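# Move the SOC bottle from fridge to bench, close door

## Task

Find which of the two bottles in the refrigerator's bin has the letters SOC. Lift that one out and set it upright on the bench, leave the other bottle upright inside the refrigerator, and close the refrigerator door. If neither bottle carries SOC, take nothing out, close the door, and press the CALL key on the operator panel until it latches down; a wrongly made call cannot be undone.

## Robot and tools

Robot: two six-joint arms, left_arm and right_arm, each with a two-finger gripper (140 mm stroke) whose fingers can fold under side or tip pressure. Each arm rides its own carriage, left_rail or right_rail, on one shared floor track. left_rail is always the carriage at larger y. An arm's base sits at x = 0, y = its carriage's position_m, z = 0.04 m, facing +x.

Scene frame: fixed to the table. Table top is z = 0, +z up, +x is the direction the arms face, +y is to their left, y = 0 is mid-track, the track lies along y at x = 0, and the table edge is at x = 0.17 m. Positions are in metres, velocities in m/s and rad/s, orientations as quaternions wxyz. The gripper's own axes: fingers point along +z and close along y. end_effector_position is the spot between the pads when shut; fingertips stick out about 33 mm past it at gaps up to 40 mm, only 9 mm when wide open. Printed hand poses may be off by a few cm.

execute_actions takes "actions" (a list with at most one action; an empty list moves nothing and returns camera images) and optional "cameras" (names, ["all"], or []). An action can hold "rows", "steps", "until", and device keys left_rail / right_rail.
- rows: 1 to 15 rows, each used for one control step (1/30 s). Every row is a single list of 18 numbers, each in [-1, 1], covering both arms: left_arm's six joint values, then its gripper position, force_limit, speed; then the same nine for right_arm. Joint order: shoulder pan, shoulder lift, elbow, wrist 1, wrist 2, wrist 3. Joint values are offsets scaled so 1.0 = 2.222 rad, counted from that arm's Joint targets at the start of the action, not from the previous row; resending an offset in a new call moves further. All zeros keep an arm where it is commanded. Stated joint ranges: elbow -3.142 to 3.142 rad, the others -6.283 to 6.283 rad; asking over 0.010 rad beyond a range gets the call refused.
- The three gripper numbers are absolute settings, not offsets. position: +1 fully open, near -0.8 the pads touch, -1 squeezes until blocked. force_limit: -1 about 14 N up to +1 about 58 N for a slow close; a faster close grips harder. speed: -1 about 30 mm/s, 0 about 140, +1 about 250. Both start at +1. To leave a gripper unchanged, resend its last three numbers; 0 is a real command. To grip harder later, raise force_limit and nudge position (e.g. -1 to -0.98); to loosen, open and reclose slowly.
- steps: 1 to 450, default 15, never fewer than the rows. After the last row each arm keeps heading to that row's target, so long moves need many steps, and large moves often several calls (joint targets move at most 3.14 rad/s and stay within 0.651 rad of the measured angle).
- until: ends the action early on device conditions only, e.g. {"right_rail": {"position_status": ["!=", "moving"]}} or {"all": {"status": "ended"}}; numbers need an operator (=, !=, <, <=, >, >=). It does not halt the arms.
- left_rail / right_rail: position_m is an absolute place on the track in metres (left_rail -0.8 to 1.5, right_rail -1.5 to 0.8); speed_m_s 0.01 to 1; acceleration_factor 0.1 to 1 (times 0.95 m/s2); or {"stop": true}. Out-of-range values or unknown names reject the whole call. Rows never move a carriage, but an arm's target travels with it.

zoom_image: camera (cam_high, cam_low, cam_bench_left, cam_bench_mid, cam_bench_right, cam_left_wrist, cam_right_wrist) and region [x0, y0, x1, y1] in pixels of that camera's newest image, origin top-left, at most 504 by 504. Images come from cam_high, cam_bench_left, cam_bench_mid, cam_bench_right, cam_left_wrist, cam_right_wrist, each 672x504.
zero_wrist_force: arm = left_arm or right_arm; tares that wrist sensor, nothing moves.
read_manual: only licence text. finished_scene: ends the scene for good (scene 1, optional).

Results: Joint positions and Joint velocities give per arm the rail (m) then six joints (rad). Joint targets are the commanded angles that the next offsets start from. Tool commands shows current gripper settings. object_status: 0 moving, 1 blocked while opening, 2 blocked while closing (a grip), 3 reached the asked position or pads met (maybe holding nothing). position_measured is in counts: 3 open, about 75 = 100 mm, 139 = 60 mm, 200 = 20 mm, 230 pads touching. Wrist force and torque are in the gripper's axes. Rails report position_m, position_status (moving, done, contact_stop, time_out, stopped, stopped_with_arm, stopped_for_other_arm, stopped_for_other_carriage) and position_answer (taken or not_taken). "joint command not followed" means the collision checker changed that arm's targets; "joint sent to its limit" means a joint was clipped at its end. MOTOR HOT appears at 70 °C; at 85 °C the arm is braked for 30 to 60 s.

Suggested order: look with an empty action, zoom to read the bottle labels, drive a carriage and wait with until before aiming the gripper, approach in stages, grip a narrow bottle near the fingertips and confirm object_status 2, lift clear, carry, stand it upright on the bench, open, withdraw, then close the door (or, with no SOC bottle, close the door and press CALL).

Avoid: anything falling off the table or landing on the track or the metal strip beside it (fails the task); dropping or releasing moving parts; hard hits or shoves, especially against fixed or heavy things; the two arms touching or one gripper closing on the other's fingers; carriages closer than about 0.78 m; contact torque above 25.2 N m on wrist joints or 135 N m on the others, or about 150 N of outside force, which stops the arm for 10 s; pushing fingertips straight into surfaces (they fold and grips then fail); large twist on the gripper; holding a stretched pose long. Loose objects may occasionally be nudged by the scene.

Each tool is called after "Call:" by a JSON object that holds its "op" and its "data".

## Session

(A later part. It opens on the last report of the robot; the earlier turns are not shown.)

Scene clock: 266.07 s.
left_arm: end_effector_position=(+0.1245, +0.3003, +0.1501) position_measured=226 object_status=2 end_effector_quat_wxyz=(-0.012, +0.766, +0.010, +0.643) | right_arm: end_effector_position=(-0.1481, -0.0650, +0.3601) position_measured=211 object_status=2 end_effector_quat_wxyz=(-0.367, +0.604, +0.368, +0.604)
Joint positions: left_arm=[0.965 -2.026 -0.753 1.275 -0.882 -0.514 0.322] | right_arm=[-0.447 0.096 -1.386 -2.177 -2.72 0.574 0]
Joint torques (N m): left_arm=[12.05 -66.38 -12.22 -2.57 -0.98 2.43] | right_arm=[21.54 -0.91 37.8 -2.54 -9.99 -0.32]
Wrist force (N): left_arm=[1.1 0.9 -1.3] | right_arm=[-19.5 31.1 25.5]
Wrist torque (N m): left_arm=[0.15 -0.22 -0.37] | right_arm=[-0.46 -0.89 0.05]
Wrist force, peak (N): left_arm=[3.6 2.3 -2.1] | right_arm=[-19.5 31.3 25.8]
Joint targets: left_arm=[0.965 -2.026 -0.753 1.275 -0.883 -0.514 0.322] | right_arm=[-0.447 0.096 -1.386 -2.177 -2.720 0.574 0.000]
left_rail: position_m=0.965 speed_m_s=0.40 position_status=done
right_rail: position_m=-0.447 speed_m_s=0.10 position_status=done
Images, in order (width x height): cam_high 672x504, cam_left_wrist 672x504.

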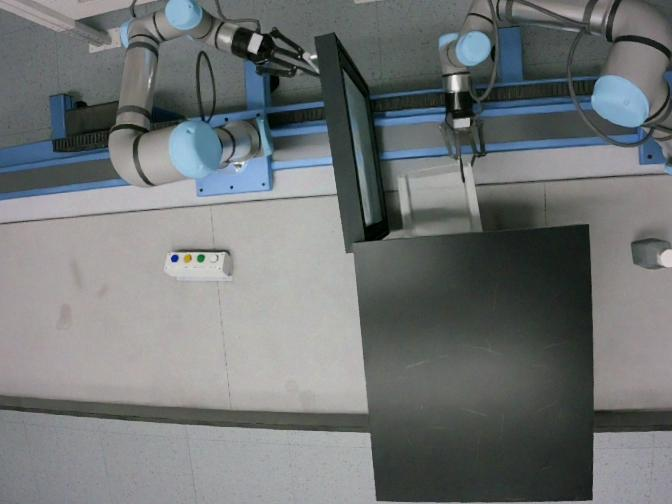

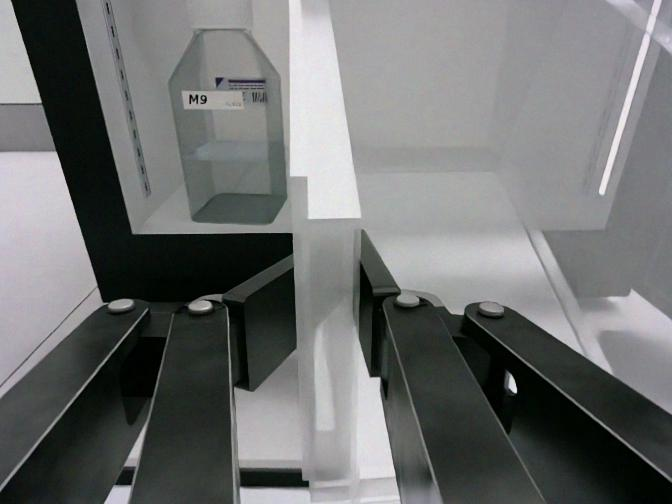

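Call:
{"op": "execute_actions", "data": {"actions": [{"rows":[[0.0006,-0.004,0.0026,-0.007,-0.0007,0.007,-1,0.3,-1,0,0,0,0,0,0,-1,0.5,-1],[0.0018,-0.011,0.007,-0.019,-0.002,0.020,-1,0.3,-1,0,0,0,0,0,0,-1,0.5,-1],[0.0033,-0.020,0.0134,-0.035,-0.0036,0.038,-1,0.3,-1,0,0,0,0,0,0,-1,0.5,-1],[0.005,-0.0305,0.020,-0.053,-0.0053,0.0565,-1,0.3,-1,0,0,0,0,0,0,-1,0.5,-1],[0.007,-0.043,0.0284,-0.0746,-0.0075,0.080,-1,0.3,-1,0,0,0,0,0,0,-1,0.5,-1],[0.009,-0.0547,0.036,-0.095,-0.0096,0.1015,-1,0.3,-1,0,0,0,0,0,0,-1,0.5,-1],[0.0105,-0.064,0.0423,-0.111,-0.0112,0.119,-1,0.3,-1,0,0,0,0,0,0,-1,0.5,-1],[0.0118,-0.072,0.0475,-0.125,-0.0126,0.1335,-1,0.3,-1,0,0,0,0,0,0,-1,0.5,-1],[0.0129,-0.0781,0.0516,-0.1358,-0.0136,0.1451,-1,0.3,-1,0,0,0,0,0,0,-1,0.5,-1]],"steps":22}], "cameras": ["cam_left_wrist"]}}

Scene clock: 268.10 s.
left_arm: end_effector_position=(+0.1355, +0.2980, +0.1857) position_measured=226 object_status=2 end_effector_quat_wxyz=(+0.000, +0.819, +0.000, +0.574) | right_arm: end_effector_position=(-0.1481, -0.0650, +0.3601) position_measured=211 object_status=2 end_effector_quat_wxyz=(-0.367, +0.604, +0.368, +0.604)
Joint positions: left_arm=[0.965 -1.998 -0.926 1.389 -1.184 -0.544 0.644] | right_arm=[-0.447 0.096 -1.386 -2.177 -2.72 0.574 0]
Joint torques (N m): left_arm=[9.15 -63.95 -14.76 -3.5 0.76 1.65] | right_arm=[21.41 -1.47 37.35 -2.45 -10 -0.49]
Wrist force (N): left_arm=[-3.5 2.0 3.1] | right_arm=[-18.7 30.3 25.2]
Wrist torque (N m): left_arm=[0.53 -0.89 0.28] | right_arm=[-0.46 -0.92 0.05]
Wrist force, peak (N): left_arm=[-3.5 2.0 3.1] | right_arm=[-19.7 31.3 25.6]
Joint targets: left_arm=[0.965 -1.998 -0.926 1.390 -1.184 -0.544 0.645] | right_arm=[-0.447 0.096 -1.386 -2.177 -2.720 0.574 0.000]
left_rail: position_m=0.965 speed_m_s=0.40 position_status=done
right_rail: position_m=-0.447 speed_m_s=0.10 position_status=done
Images, in order (width x height): cam_left_wrist 672x504.

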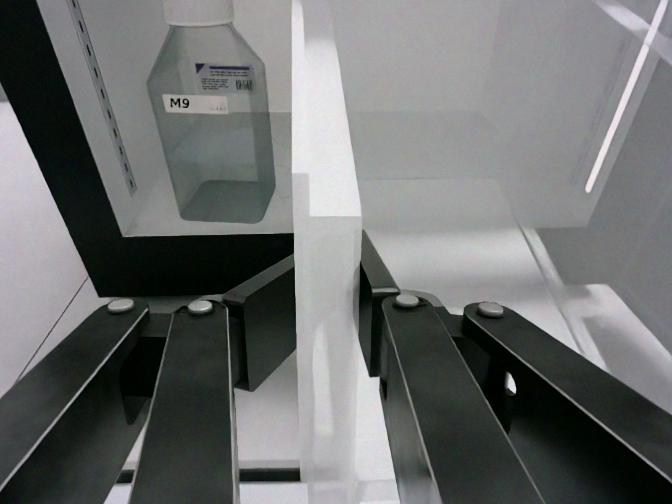

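Call:
{"op": "execute_actions", "data": {"actions": [{"rows":[[0.002,-0.003,0.0003,-0.005,-0.003,0.007,-1,0.3,-1,0,0,0,0,0,0,-1,0.5,-1],[0.006,-0.008,0.001,-0.015,-0.0087,0.0207,-1,0.3,-1,0,0,0,0,0,0,-1,0.5,-1],[0.0118,-0.0157,0.0019,-0.030,-0.0174,0.0414,-1,0.3,-1,0,0,0,0,0,0,-1,0.5,-1],[0.0184,-0.0244,0.0029,-0.0467,-0.0271,0.0644,-1,0.3,-1,0,0,0,0,0,0,-1,0.5,-1],[0.0262,-0.0349,0.0042,-0.0667,-0.0387,0.092,-1,0.3,-1,0,0,0,0,0,0,-1,0.5,-1],[0.0341,-0.0453,0.0055,-0.0867,-0.0503,0.1197,-1,0.3,-1,0,0,0,0,0,0,-1,0.5,-1],[0.042,-0.0558,0.0067,-0.1067,-0.0619,0.1473,-1,0.3,-1,0,0,0,0,0,0,-1,0.5,-1],[0.0492,-0.0654,0.0079,-0.125,-0.0725,0.1726,-1,0.3,-1,0,0,0,0,0,0,-1,0.5,-1],[0.056,-0.0741,0.0089,-0.1417,-0.0822,0.1956,-1,0.3,-1,0,0,0,0,0,0,-1,0.5,-1],[0.061,-0.081,0.0098,-0.155,-0.090,0.214,-1,0.3,-1,0,0,0,0,0,0,-1,0.5,-1],[0.0656,-0.0872,0.0105,-0.1667,-0.0967,0.2301,-1,0.3,-1,0,0,0,0,0,0,-1,0.5,-1]],"steps":24}], "cameras": ["cam_left_wrist","cam_right_wrist"]}}

Scene clock: 271.03 s.
left_arm: end_effector_position=(+0.1811, +0.2980, +0.2374) position_measured=228 object_status=2 end_effector_quat_wxyz=(+0.000, +0.910, +0.000, +0.415) | right_arm: end_effector_position=(-0.1481, -0.0650, +0.3601) position_measured=211 object_status=2 end_effector_quat_wxyz=(-0.367, +0.604, +0.368, +0.604)
Joint positions: left_arm=[0.965 -1.852 -1.12 1.413 -1.555 -0.759 1.156] | right_arm=[-0.447 0.096 -1.386 -2.177 -2.72 0.574 0]
Joint torques (N m): left_arm=[8.92 -56.02 -16.18 -5.3 -0.64 2.18] | right_arm=[21.15 -1.14 37.12 -2.48 -10.11 -0.39]
Wrist force (N): left_arm=[0.8 1.4 1.4] | right_arm=[-19.2 30.4 24.9]
Wrist torque (N m): left_arm=[0.40 0.10 -0.33] | right_arm=[-0.43 -0.91 0.04]
Wrist force, peak (N): left_arm=[5.4 0.5 2.4] | right_arm=[-19.4 31.0 25.3]
Joint targets: left_arm=[0.965 -1.852 -1.120 1.413 -1.555 -0.759 1.156] | right_arm=[-0.447 0.096 -1.386 -2.177 -2.720 0.574 0.000]
left_rail: position_m=0.965 speed_m_s=0.40 position_status=done
right_rail: position_m=-0.447 speed_m_s=0.10 position_status=done
Images, in order (width x height): cam_left_wrist 672x504, cam_right_wrist 672x504.

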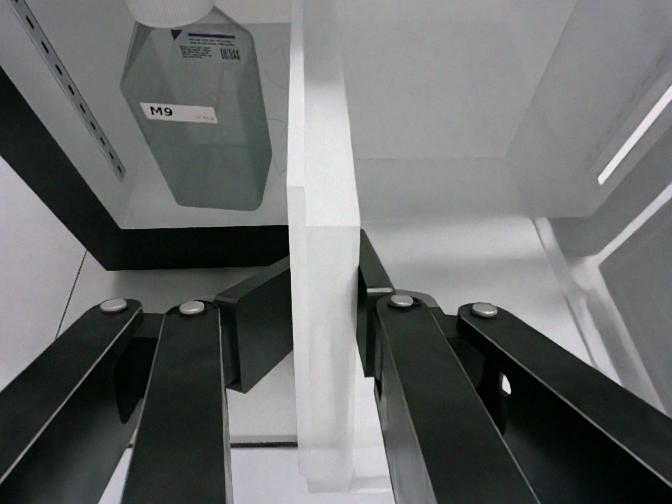

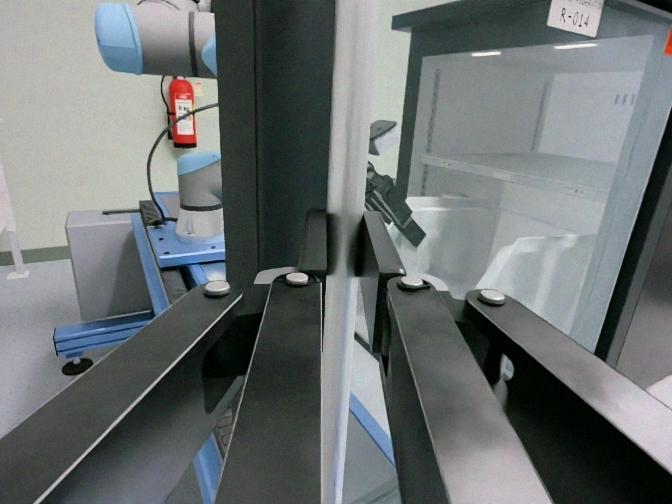

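Call:
{"op": "execute_actions", "data": {"actions": [{"rows":[[0.003,0,0.0008,-0.004,0.0007,0.0043,-1,0.3,-1,0,0,0,0,0,0,-1,0.5,-1],[0.009,0,0.0024,-0.012,0.002,0.013,-1,0.3,-1,0,0,0,0,0,0,-1,0.5,-1],[0.017,0.0001,0.0045,-0.0226,0.0039,0.0245,-1,0.3,-1,0,0,0,0,0,0,-1,0.5,-1],[0.0265,0.0002,0.007,-0.0353,0.006,0.0382,-1,0.3,-1,0,0,0,0,0,0,-1,0.5,-1],[0.0365,0.0003,0.0096,-0.0486,0.0083,0.0526,-1,0.3,-1,0,0,0,0,0,0,-1,0.5,-1],[0.046,0.0004,0.0121,-0.0612,0.0105,0.0662,-1,0.3,-1,0,0,0,0,0,0,-1,0.5,-1],[0.055,0.0004,0.0145,-0.0732,0.0125,0.079,-1,0.3,-1,0,0,0,0,0,0,-1,0.5,-1],[0.061,0.0005,0.016,-0.0812,0.0139,0.088,-1,0.3,-1,0,0,0,0,0,0,-1,0.5,-1],[0.0641,0.0005,0.0169,-0.0853,0.0146,0.0923,-1,0.3,-1,0,0,0,0,0,0,-1,0.5,-1]],"steps":22}], "cameras": ["cam_left_wrist","cam_right_wrist"]}}

Scene clock: 274.27 s.
left_arm: end_effector_position=(+0.2762, +0.2980, +0.2373) position_measured=228 object_status=2 end_effector_quat_wxyz=(+0.000, +0.910, +0.000, +0.415) | right_arm: end_effector_position=(-0.1481, -0.0650, +0.3601) position_measured=211 object_status=2 end_effector_quat_wxyz=(-0.367, +0.604, +0.368, +0.604)
Joint positions: left_arm=[0.965 -1.71 -1.119 1.45 -1.744 -0.727 1.361] | right_arm=[-0.447 0.096 -1.386 -2.177 -2.72 0.574 0]
Joint torques (N m): left_arm=[11.44 -34.74 -14.86 -5.4 3.51 2.45] | right_arm=[20.34 -1.37 37.34 -2.34 -10 -0.37]
Wrist force (N): left_arm=[-0.4 1.8 1.3] | right_arm=[-19.2 30.4 25.0]
Wrist torque (N m): left_arm=[0.16 -0.25 -0.11] | right_arm=[-0.49 -0.89 0.04]
Wrist force, peak (N): left_arm=[3.2 1.8 2.5] | right_arm=[-19.6 30.8 25.6]
Joint targets: left_arm=[0.965 -1.709 -1.119 1.450 -1.744 -0.727 1.361] | right_arm=[-0.447 0.096 -1.386 -2.177 -2.720 0.574 0.000]
left_rail: position_m=0.965 speed_m_s=0.40 position_status=done
right_rail: position_m=-0.447 speed_m_s=0.10 position_status=done
Images, in order (width x height): cam_left_wrist 672x504, cam_right_wrist 672x504.

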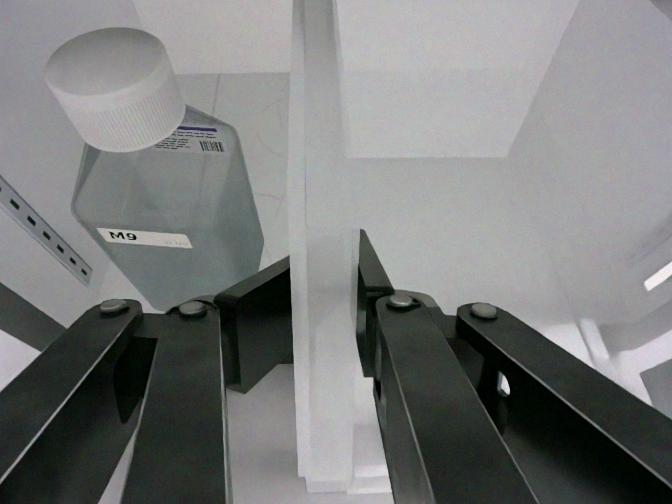

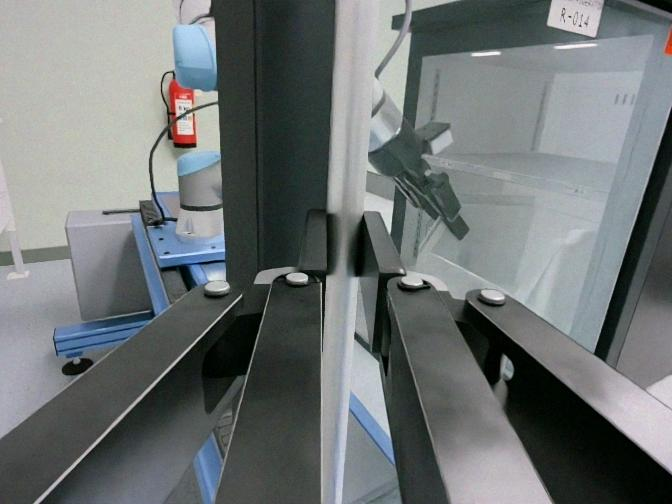

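Call:
{"op": "execute_actions", "data": {"actions": [{"left_rail":{"position_m":0.953,"speed_m_s":0.1},"steps":40,"until":{"left_rail":{"position_status":["!=","moving"]}}}], "cameras": []}}

Call:
{"op": "execute_actions", "data": {"actions": [{"rows":[[0.003,0.001,-0.0003,-0.004,0.0002,0.0043,-1,0.3,-1,0,0,0,0,0,0,-1,0.5,-1],[0.009,0.0024,-0.0009,-0.012,0.0007,0.013,-1,0.3,-1,0,0,0,0,0,0,-1,0.5,-1],[0.017,0.0046,-0.0018,-0.0222,0.0013,0.0245,-1,0.3,-1,0,0,0,0,0,0,-1,0.5,-1],[0.0265,0.0071,-0.0028,-0.0346,0.002,0.0382,-1,0.3,-1,0,0,0,0,0,0,-1,0.5,-1],[0.0365,0.0098,-0.0038,-0.0477,0.0028,0.0526,-1,0.3,-1,0,0,0,0,0,0,-1,0.5,-1],[0.046,0.0124,-0.0048,-0.060,0.0036,0.0662,-1,0.3,-1,0,0,0,0,0,0,-1,0.5,-1],[0.055,0.0148,-0.0057,-0.0718,0.0043,0.079,-1,0.3,-1,0,0,0,0,0,0,-1,0.5,-1],[0.061,0.0164,-0.0063,-0.0797,0.0047,0.088,-1,0.3,-1,0,0,0,0,0,0,-1,0.5,-1],[0.0644,0.0173,-0.0067,-0.0841,0.005,0.0927,-1,0.3,-1,0,0,0,0,0,0,-1,0.5,-1]],"steps":22}], "cameras": ["cam_left_wrist","cam_high"]}}

Scene clock: 276.13 s.
left_arm: end_effector_position=(+0.2764, +0.2861, +0.2373) position_measured=228 object_status=2 end_effector_quat_wxyz=(+0.000, +0.910, +0.000, +0.415) | right_arm: end_effector_position=(-0.1481, -0.0650, +0.3601) position_measured=211 object_status=2 end_effector_quat_wxyz=(-0.367, +0.604, +0.368, +0.604)
Joint positions: left_arm=[0.953 -1.709 -1.119 1.45 -1.744 -0.727 1.361] | right_arm=[-0.447 0.096 -1.386 -2.177 -2.72 0.574 0]
Joint torques (N m): left_arm=[3.95 -37.41 -20.52 -5.27 2.9 2.2] | right_arm=[20.78 -1.12 37.31 -2.49 -10.01 -0.39]
Wrist force (N): left_arm=[0.1 1.2 1.4] | right_arm=[-19.4 30.4 25.1]
Wrist torque (N m): left_arm=[0.41 -0.18 -0.19] | right_arm=[-0.45 -0.86 0.05]
Wrist force, peak (N): left_arm=[0.0 2.0 1.9] | right_arm=[-19.4 30.6 25.5]
Joint targets: left_arm=[0.953 -1.709 -1.119 1.450 -1.744 -0.727 1.361] | right_arm=[-0.447 0.096 -1.386 -2.177 -2.720 0.574 0.000]
Tool commands: left_gripper/position=-1.0 left_gripper/force_limit=+0.3 left_gripper/speed=-1.0 right_gripper/position=-1.0 right_gripper/force_limit=+0.5 right_gripper/speed=-1.0
left_rail: position_m=0.953 speed_m_s=0.10 position_status=done
right_rail: position_m=-0.447 speed_m_s=0.10 position_status=done
No camera images: "cameras" was empty.

Scene clock: 277.13 s.
left_arm: end_effector_position=(+0.3710, +0.2860, +0.2375) position_measured=228 object_status=2 end_effector_quat_wxyz=(+0.002, +0.910, +0.005, +0.415) | right_arm: end_effector_position=(-0.1481, -0.0650, +0.3601) position_measured=211 object_status=2 end_effector_quat_wxyz=(-0.367, +0.604, +0.368, +0.604)
Joint positions: left_arm=[0.953 -1.567 -1.08 1.436 -1.931 -0.716 1.567] | right_arm=[-0.447 0.096 -1.386 -2.177 -2.72 0.574 0]
Joint torques (N m): left_arm=[11.2 -38.29 -32.11 -6.39 4.26 1.55] | right_arm=[21.01 -0.93 36.44 -2.36 -9.96 -0.21]
Wrist force (N): left_arm=[-2.0 1.7 3.3] | right_arm=[-19.2 30.3 25.1]
Wrist torque (N m): left_arm=[0.47 -0.71 0.15] | right_arm=[-0.46 -0.83 0.05]
Wrist force, peak (N): left_arm=[2.9 1.8 2.9] | right_arm=[-19.4 30.8 25.2]
Joint targets: left_arm=[0.953 -1.566 -1.080 1.436 -1.931 -0.716 1.567] | right_arm=[-0.447 0.096 -1.386 -2.177 -2.720 0.574 0.000]
left_rail: position_m=0.953 speed_m_s=0.10 position_status=done
right_rail: position_m=-0.447 speed_m_s=0.10 position_status=done
Images, in order (width x height): cam_high 672x504, cam_left_wrist 672x504.

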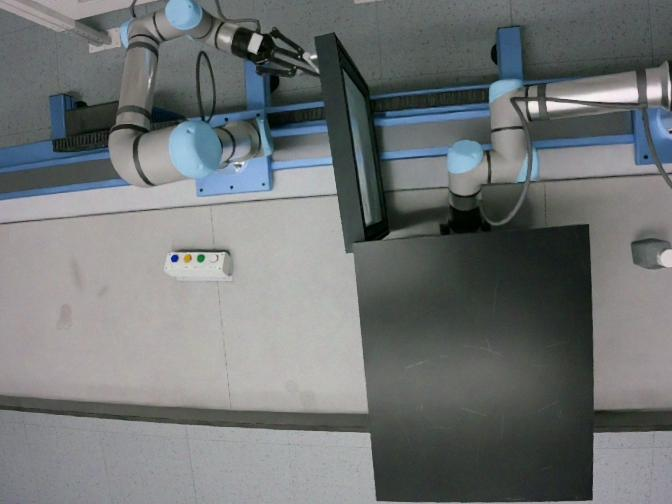

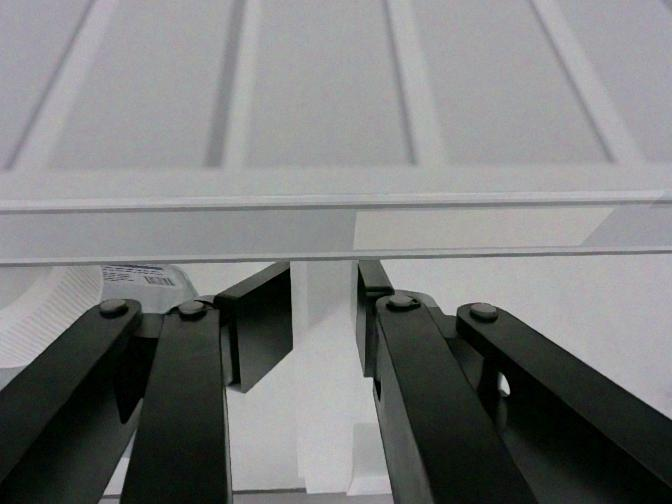

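Call:
{"op": "execute_actions", "data": {"actions": [{"rows":[[0,0.0012,0.0019,-0.0031,0,0,-1,0.3,-1,0,0,0,0,0,0,-1,0.5,-1],[0,0.0023,0.0038,-0.0061,0,0,-1,0.3,-1,0,0,0,0,0,0,-1,0.5,-1]],"steps":10}], "cameras": []}}

Call:
{"op": "execute_actions", "data": {"actions": [{"rows":[[0,0.0012,0.0019,-0.0031,0,0,-1,0.3,-1,0,0,0,0,0,0,-1,0.5,-1],[0,0.0023,0.0038,-0.0061,0,0,-1,0.3,-1,0,0,0,0,0,0,-1,0.5,-1]],"steps":10}], "cameras": ["cam_left_wrist"]}}

Scene clock: 278.90 s.
left_arm: end_effector_position=(+0.3711, +0.2860, +0.2316) position_measured=228 object_status=2 end_effector_quat_wxyz=(+0.002, +0.910, +0.005, +0.415) | right_arm: end_effector_position=(-0.1481, -0.0650, +0.3601) position_measured=211 object_status=2 end_effector_quat_wxyz=(-0.367, +0.604, +0.368, +0.604)
Joint positions: left_arm=[0.953 -1.566 -1.075 1.444 -1.945 -0.716 1.567] | right_arm=[-0.447 0.096 -1.386 -2.177 -2.72 0.574 0]
Joint torques (N m): left_arm=[7.59 -35.16 -15.97 -4.98 -0.2 1.79] | right_arm=[20.84 -1.96 37.17 -2.5 -9.97 -0.28]
Wrist force (N): left_arm=[0.8 1.6 0.1] | right_arm=[-19.3 30.8 25.4]
Wrist torque (N m): left_arm=[0.01 0.08 -0.29] | right_arm=[-0.42 -0.92 0.05]
Wrist force, peak (N): left_arm=[-2.2 2.0 3.4] | right_arm=[-19.3 30.8 25.4]
Joint targets: left_arm=[0.953 -1.566 -1.075 1.444 -1.945 -0.716 1.567] | right_arm=[-0.447 0.096 -1.386 -2.177 -2.720 0.574 0.000]
left_rail: position_m=0.953 speed_m_s=0.10 position_status=done
right_rail: position_m=-0.447 speed_m_s=0.10 position_status=done
No camera images: "cameras" was empty.

Scene clock: 279.43 s.
left_arm: end_effector_position=(+0.3711, +0.2860, +0.2256) position_measured=228 object_status=2 end_effector_quat_wxyz=(+0.002, +0.910, +0.005, +0.415) | right_arm: end_effector_position=(-0.1481, -0.0650, +0.3601) position_measured=211 object_status=2 end_effector_quat_wxyz=(-0.367, +0.604, +0.368, +0.604)
Joint positions: left_arm=[0.953 -1.566 -1.07 1.452 -1.958 -0.716 1.567] | right_arm=[-0.447 0.096 -1.386 -2.177 -2.72 0.574 0]
Joint torques (N m): left_arm=[7.98 -33.88 -13.88 -5.28 0.17 1.73] | right_arm=[20.83 -1.28 36.88 -2.58 -9.94 -0.35]
Wrist force (N): left_arm=[0.7 1.6 0.0] | right_arm=[-19.4 30.4 25.5]
Wrist torque (N m): left_arm=[0.07 0.02 -0.28] | right_arm=[-0.51 -0.89 0.05]
Wrist force, peak (N): left_arm=[1.2 1.8 -0.5] | right_arm=[-19.5 30.6 25.5]
Joint targets: left_arm=[0.953 -1.566 -1.070 1.452 -1.958 -0.716 1.567] | right_arm=[-0.447 0.096 -1.386 -2.177 -2.720 0.574 0.000]
left_rail: position_m=0.953 speed_m_s=0.10 position_status=done
right_rail: position_m=-0.447 speed_m_s=0.10 position_status=done
Images, in order (width x height): cam_left_wrist 672x504.

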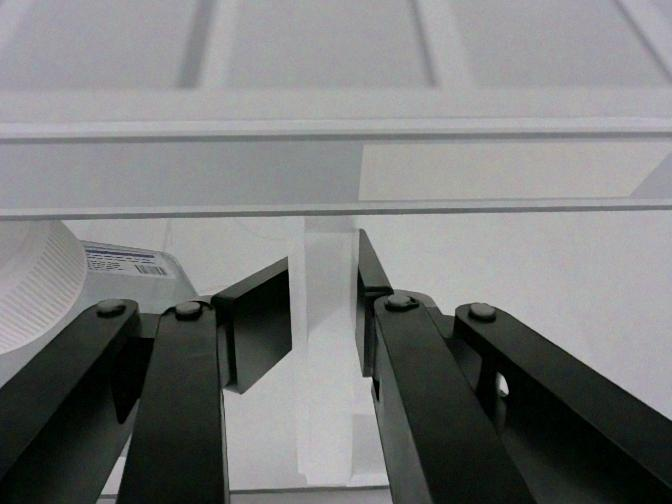

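Call:
{"op": "execute_actions", "data": {"actions": [{"rows":[[0.003,0.0016,-0.0008,-0.0043,-0.0001,0.0053,-1,0.3,-1,0,0,0,0,0,0,-1,0.5,-1],[0.008,0.0042,-0.002,-0.0114,-0.0002,0.0142,-1,0.3,-1,0,0,0,0,0,0,-1,0.5,-1],[0.0135,0.007,-0.0034,-0.0192,-0.0003,0.024,-1,0.3,-1,0,0,0,0,0,0,-1,0.5,-1],[0.018,0.0094,-0.0046,-0.0256,-0.0004,0.032,-1,0.3,-1,0,0,0,0,0,0,-1,0.5,-1],[0.02,0.0105,-0.0051,-0.0285,-0.0005,0.0355,-1,0.3,-1,0,0,0,0,0,0,-1,0.5,-1]],"steps":16}], "cameras": ["cam_left_wrist"]}}

Scene clock: 281.77 s.
left_arm: end_effector_position=(+0.4008, +0.2859, +0.2214) position_measured=234 object_status=0 end_effector_quat_wxyz=(+0.000, +0.910, +0.000, +0.415) | right_arm: end_effector_position=(-0.1481, -0.0650, +0.3601) position_measured=211 object_status=2 end_effector_quat_wxyz=(-0.367, +0.604, +0.368, +0.604)
Joint positions: left_arm=[0.953 -1.522 -1.047 1.441 -2.022 -0.717 1.646] | right_arm=[-0.447 0.096 -1.386 -2.177 -2.72 0.574 0]
Joint torques (N m): left_arm=[44.71 -43.48 -33.79 -6.35 12.09 1.67] | right_arm=[20.64 -0.87 36.32 0.97 -10.41 -0.17]
Wrist force (N): left_arm=[-38.0 6.6 -25.0] | right_arm=[-14.7 34.3 28.0]
Wrist torque (N m): left_arm=[-0.39 0.00 0.43] | right_arm=[-0.52 -0.87 0.06]
Wrist force, peak (N): left_arm=[-38.0 6.6 -25.0] | right_arm=[-14.2 34.3 28.2]
Joint targets: left_arm=[0.953 -1.522 -1.047 1.441 -2.022 -0.717 1.646] | right_arm=[-0.447 0.096 -1.386 -2.177 -2.720 0.574 0.000]
left_rail: position_m=0.953 speed_m_s=0.10 position_status=done
right_rail: position_m=-0.447 speed_m_s=0.10 position_status=done
Images, in order (width x height): cam_left_wrist 672x504.

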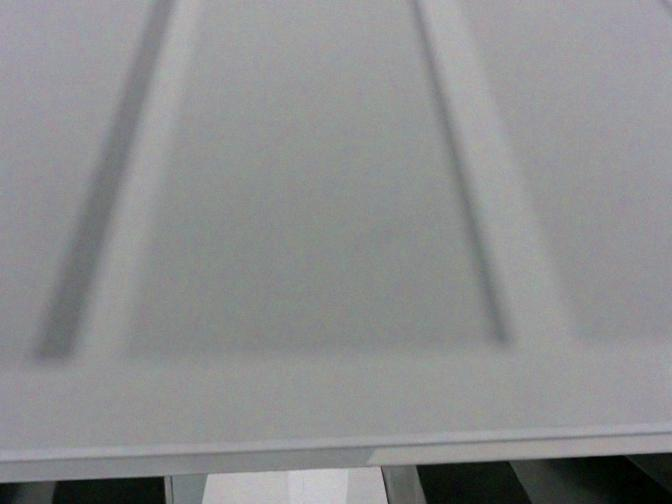

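Call:
{"op": "execute_actions", "data": {"actions": [{"rows":[[-0.01,-0.0052,0.0025,0.0142,0.0002,-0.0178,-1,0.3,-1,0,0,0,0,0,0,-1,0.5,-1],[-0.02,-0.0105,0.0051,0.0285,0.0005,-0.0355,-1,0.3,-1,0,0,0,0,0,0,-1,0.5,-1]],"steps":16}], "cameras": ["cam_left_wrist"]}}

Scene clock: 283.20 s.
left_arm: end_effector_position=(+0.3713, +0.2860, +0.2255) position_measured=239 object_status=3 end_effector_quat_wxyz=(+0.002, +0.910, +0.005, +0.415) | right_arm: end_effector_position=(-0.1481, -0.0650, +0.3601) position_measured=211 object_status=2 end_effector_quat_wxyz=(-0.367, +0.604, +0.367, +0.604)
Joint positions: left_arm=[0.953 -1.566 -1.07 1.452 -1.959 -0.716 1.567] | right_arm=[-0.447 0.096 -1.386 -2.177 -2.72 0.574 0]
Joint torques (N m): left_arm=[-8.4 -53.68 -11.38 2.46 -0.31 -0.77] | right_arm=[20.71 -1.23 36.72 -2.66 -11.47 -0.29]
Wrist force (N): left_arm=[4.1 3.0 -2.6] | right_arm=[-17.9 31.4 25.4]
Wrist torque (N m): left_arm=[-0.62 -0.43 -0.80] | right_arm=[-0.40 -0.90 0.05]
Wrist force, peak (N): left_arm=[-37.6 4.4 -28.1] | right_arm=[-14.4 34.5 28.3]
Joint targets: left_arm=[0.953 -1.566 -1.070 1.452 -1.958 -0.716 1.567] | right_arm=[-0.447 0.096 -1.386 -2.177 -2.720 0.574 0.000]
left_rail: position_m=0.953 speed_m_s=0.10 position_status=done
right_rail: position_m=-0.447 speed_m_s=0.10 position_status=done
Images, in order (width x height): cam_left_wrist 672x504.

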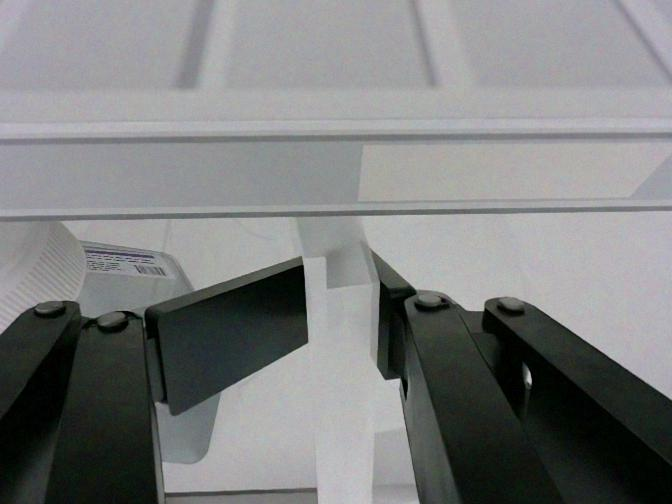

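Call:
{"op": "execute_actions", "data": {"actions": [{"rows":[[0,0,0,0,0,0,-0.4,-1,-1,0,0,0,0,0,0,-1,0.5,-1]],"steps":30}], "cameras": ["cam_left_wrist"]}}

Scene clock: 285.60 s.
left_arm: end_effector_position=(+0.3711, +0.2860, +0.2255) position_measured=179 object_status=0 end_effector_quat_wxyz=(+0.002, +0.910, +0.005, +0.415) | right_arm: end_effector_position=(-0.1481, -0.0650, +0.3601) position_measured=211 object_status=2 end_effector_quat_wxyz=(-0.367, +0.604, +0.368, +0.604)
Joint positions: left_arm=[0.953 -1.566 -1.07 1.452 -1.958 -0.716 1.567] | right_arm=[-0.447 0.096 -1.386 -2.177 -2.72 0.574 0]
Joint torques (N m): left_arm=[-7.57 -54.38 -30.38 -4.86 3.33 -0.97] | right_arm=[20.69 -1.07 37.2 -2.36 -11.48 -0.29]
Wrist force (N): left_arm=[1.0 1.4 1.1] | right_arm=[-18.2 30.5 25.2]
Wrist torque (N m): left_arm=[0.32 -0.59 0.08] | right_arm=[-0.47 -0.87 0.05]
Wrist force, peak (N): left_arm=[4.5 3.2 -2.7] | right_arm=[-18.3 31.3 25.6]
Joint targets: left_arm=[0.953 -1.566 -1.070 1.452 -1.958 -0.716 1.567] | right_arm=[-0.447 0.096 -1.386 -2.177 -2.720 0.574 0.000]
left_rail: position_m=0.953 speed_m_s=0.10 position_status=done
right_rail: position_m=-0.447 speed_m_s=0.10 position_status=done
Images, in order (width x height): cam_left_wrist 672x504.

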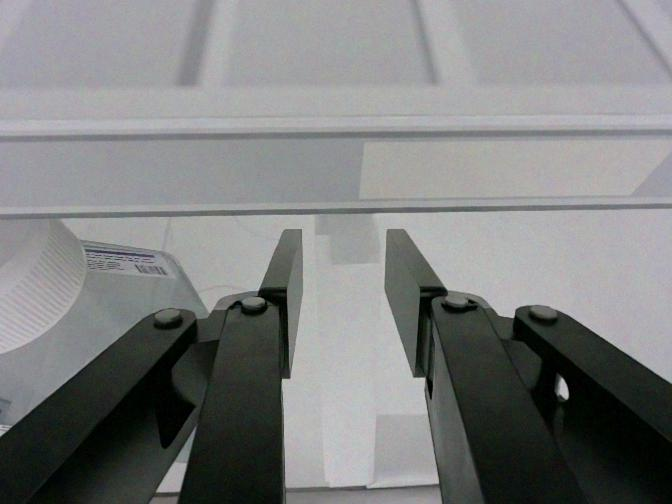

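Call:
{"op": "execute_actions", "data": {"actions": [{"rows":[[-0.004,-0.0014,0,0.006,-0.0003,-0.006,-0.4,-1,-1,0,0,0,0,0,0,-1,0.5,-1],[-0.012,-0.004,-0.0001,0.018,-0.0009,-0.0175,-0.4,-1,-1,0,0,0,0,0,0,-1,0.5,-1],[-0.024,-0.008,-0.0003,0.036,-0.0018,-0.0345,-0.4,-1,-1,0,0,0,0,0,0,-1,0.5,-1],[-0.038,-0.013,-0.0004,0.057,-0.0028,-0.055,-0.4,-1,-1,0,0,0,0,0,0,-1,0.5,-1],[-0.052,-0.0175,-0.0005,0.077,-0.0038,-0.074,-0.4,-1,-1,0,0,0,0,0,0,-1,0.5,-1],[-0.0645,-0.022,-0.0007,0.096,-0.0048,-0.0927,-0.4,-1,-1,0,0,0,0,0,0,-1,0.5,-1]],"steps":18}], "cameras": []}}

Call:
{"op": "execute_actions", "data": {"actions": [{"rows":[[-0.1442,0.1078,-0.0728,0.2822,0.0262,-0.373,-0.4,-1,-1,0,0,0,0,0,0,-1,0.5,-1]],"steps":25}], "cameras": ["cam_left_wrist"]}}

Scene clock: 287.87 s.
left_arm: end_effector_position=(+0.2764, +0.2860, +0.2374) position_measured=179 object_status=3 end_effector_quat_wxyz=(+0.000, +0.910, +0.000, +0.415) | right_arm: end_effector_position=(-0.1481, -0.0650, +0.3601) position_measured=211 object_status=2 end_effector_quat_wxyz=(-0.367, +0.604, +0.368, +0.604)
Joint positions: left_arm=[0.953 -1.709 -1.119 1.451 -1.745 -0.726 1.361] | right_arm=[-0.447 0.096 -1.386 -2.177 -2.72 0.574 0]
Joint torques (N m): left_arm=[-9.59 -57.75 -30.48 0.53 0.3 -1.62] | right_arm=[20.52 -1.36 36.95 -1.49 -11.7 -0.28]
Wrist force (N): left_arm=[0.7 1.3 1.0] | right_arm=[-18.0 30.7 25.3]
Wrist torque (N m): left_arm=[0.28 -0.51 0.08] | right_arm=[-0.42 -0.91 0.05]
Wrist force, peak (N): left_arm=[3.0 1.3 4.5] | right_arm=[-18.2 30.7 25.4]
Joint targets: left_arm=[0.953 -1.710 -1.119 1.451 -1.745 -0.726 1.361] | right_arm=[-0.447 0.096 -1.386 -2.177 -2.720 0.574 0.000]
left_rail: position_m=0.953 speed_m_s=0.10 position_status=done
right_rail: position_m=-0.447 speed_m_s=0.10 position_status=done
No camera images: "cameras" was empty.

Scene clock: 289.03 s.
left_arm: end_effector_position=(+0.0950, +0.2933, +0.1727) position_measured=179 object_status=3 end_effector_quat_wxyz=(-0.006, +0.836, +0.059, +0.546) | right_arm: end_effector_position=(-0.1481, -0.0650, +0.3601) position_measured=211 object_status=2 end_effector_quat_wxyz=(-0.367, +0.604, +0.368, +0.604)
Joint positions: left_arm=[0.953 -2.03 -0.88 1.289 -1.118 -0.668 0.533] | right_arm=[-0.447 0.096 -1.386 -2.177 -2.72 0.574 0]
Joint torques (N m): left_arm=[-9.74 -41.08 -28.55 2.41 2.78 -1.76] | right_arm=[19.65 -1.22 37.05 -1.16 -11.71 -0.28]
Wrist force (N): left_arm=[1.0 1.5 1.5] | right_arm=[-17.9 30.7 25.1]
Wrist torque (N m): left_arm=[0.37 -0.64 0.07] | right_arm=[-0.43 -0.93 0.05]
Wrist force, peak (N): left_arm=[22.9 0.2 8.6] | right_arm=[-18.2 30.7 25.2]
Joint targets: left_arm=[0.953 -2.030 -0.880 1.289 -1.118 -0.668 0.532] | right_arm=[-0.447 0.096 -1.386 -2.177 -2.720 0.574 0.000]
left_rail: position_m=0.953 speed_m_s=0.10 position_status=done
right_rail: position_m=-0.447 speed_m_s=0.10 position_status=done
Images, in order (width x height): cam_left_wrist 672x504.

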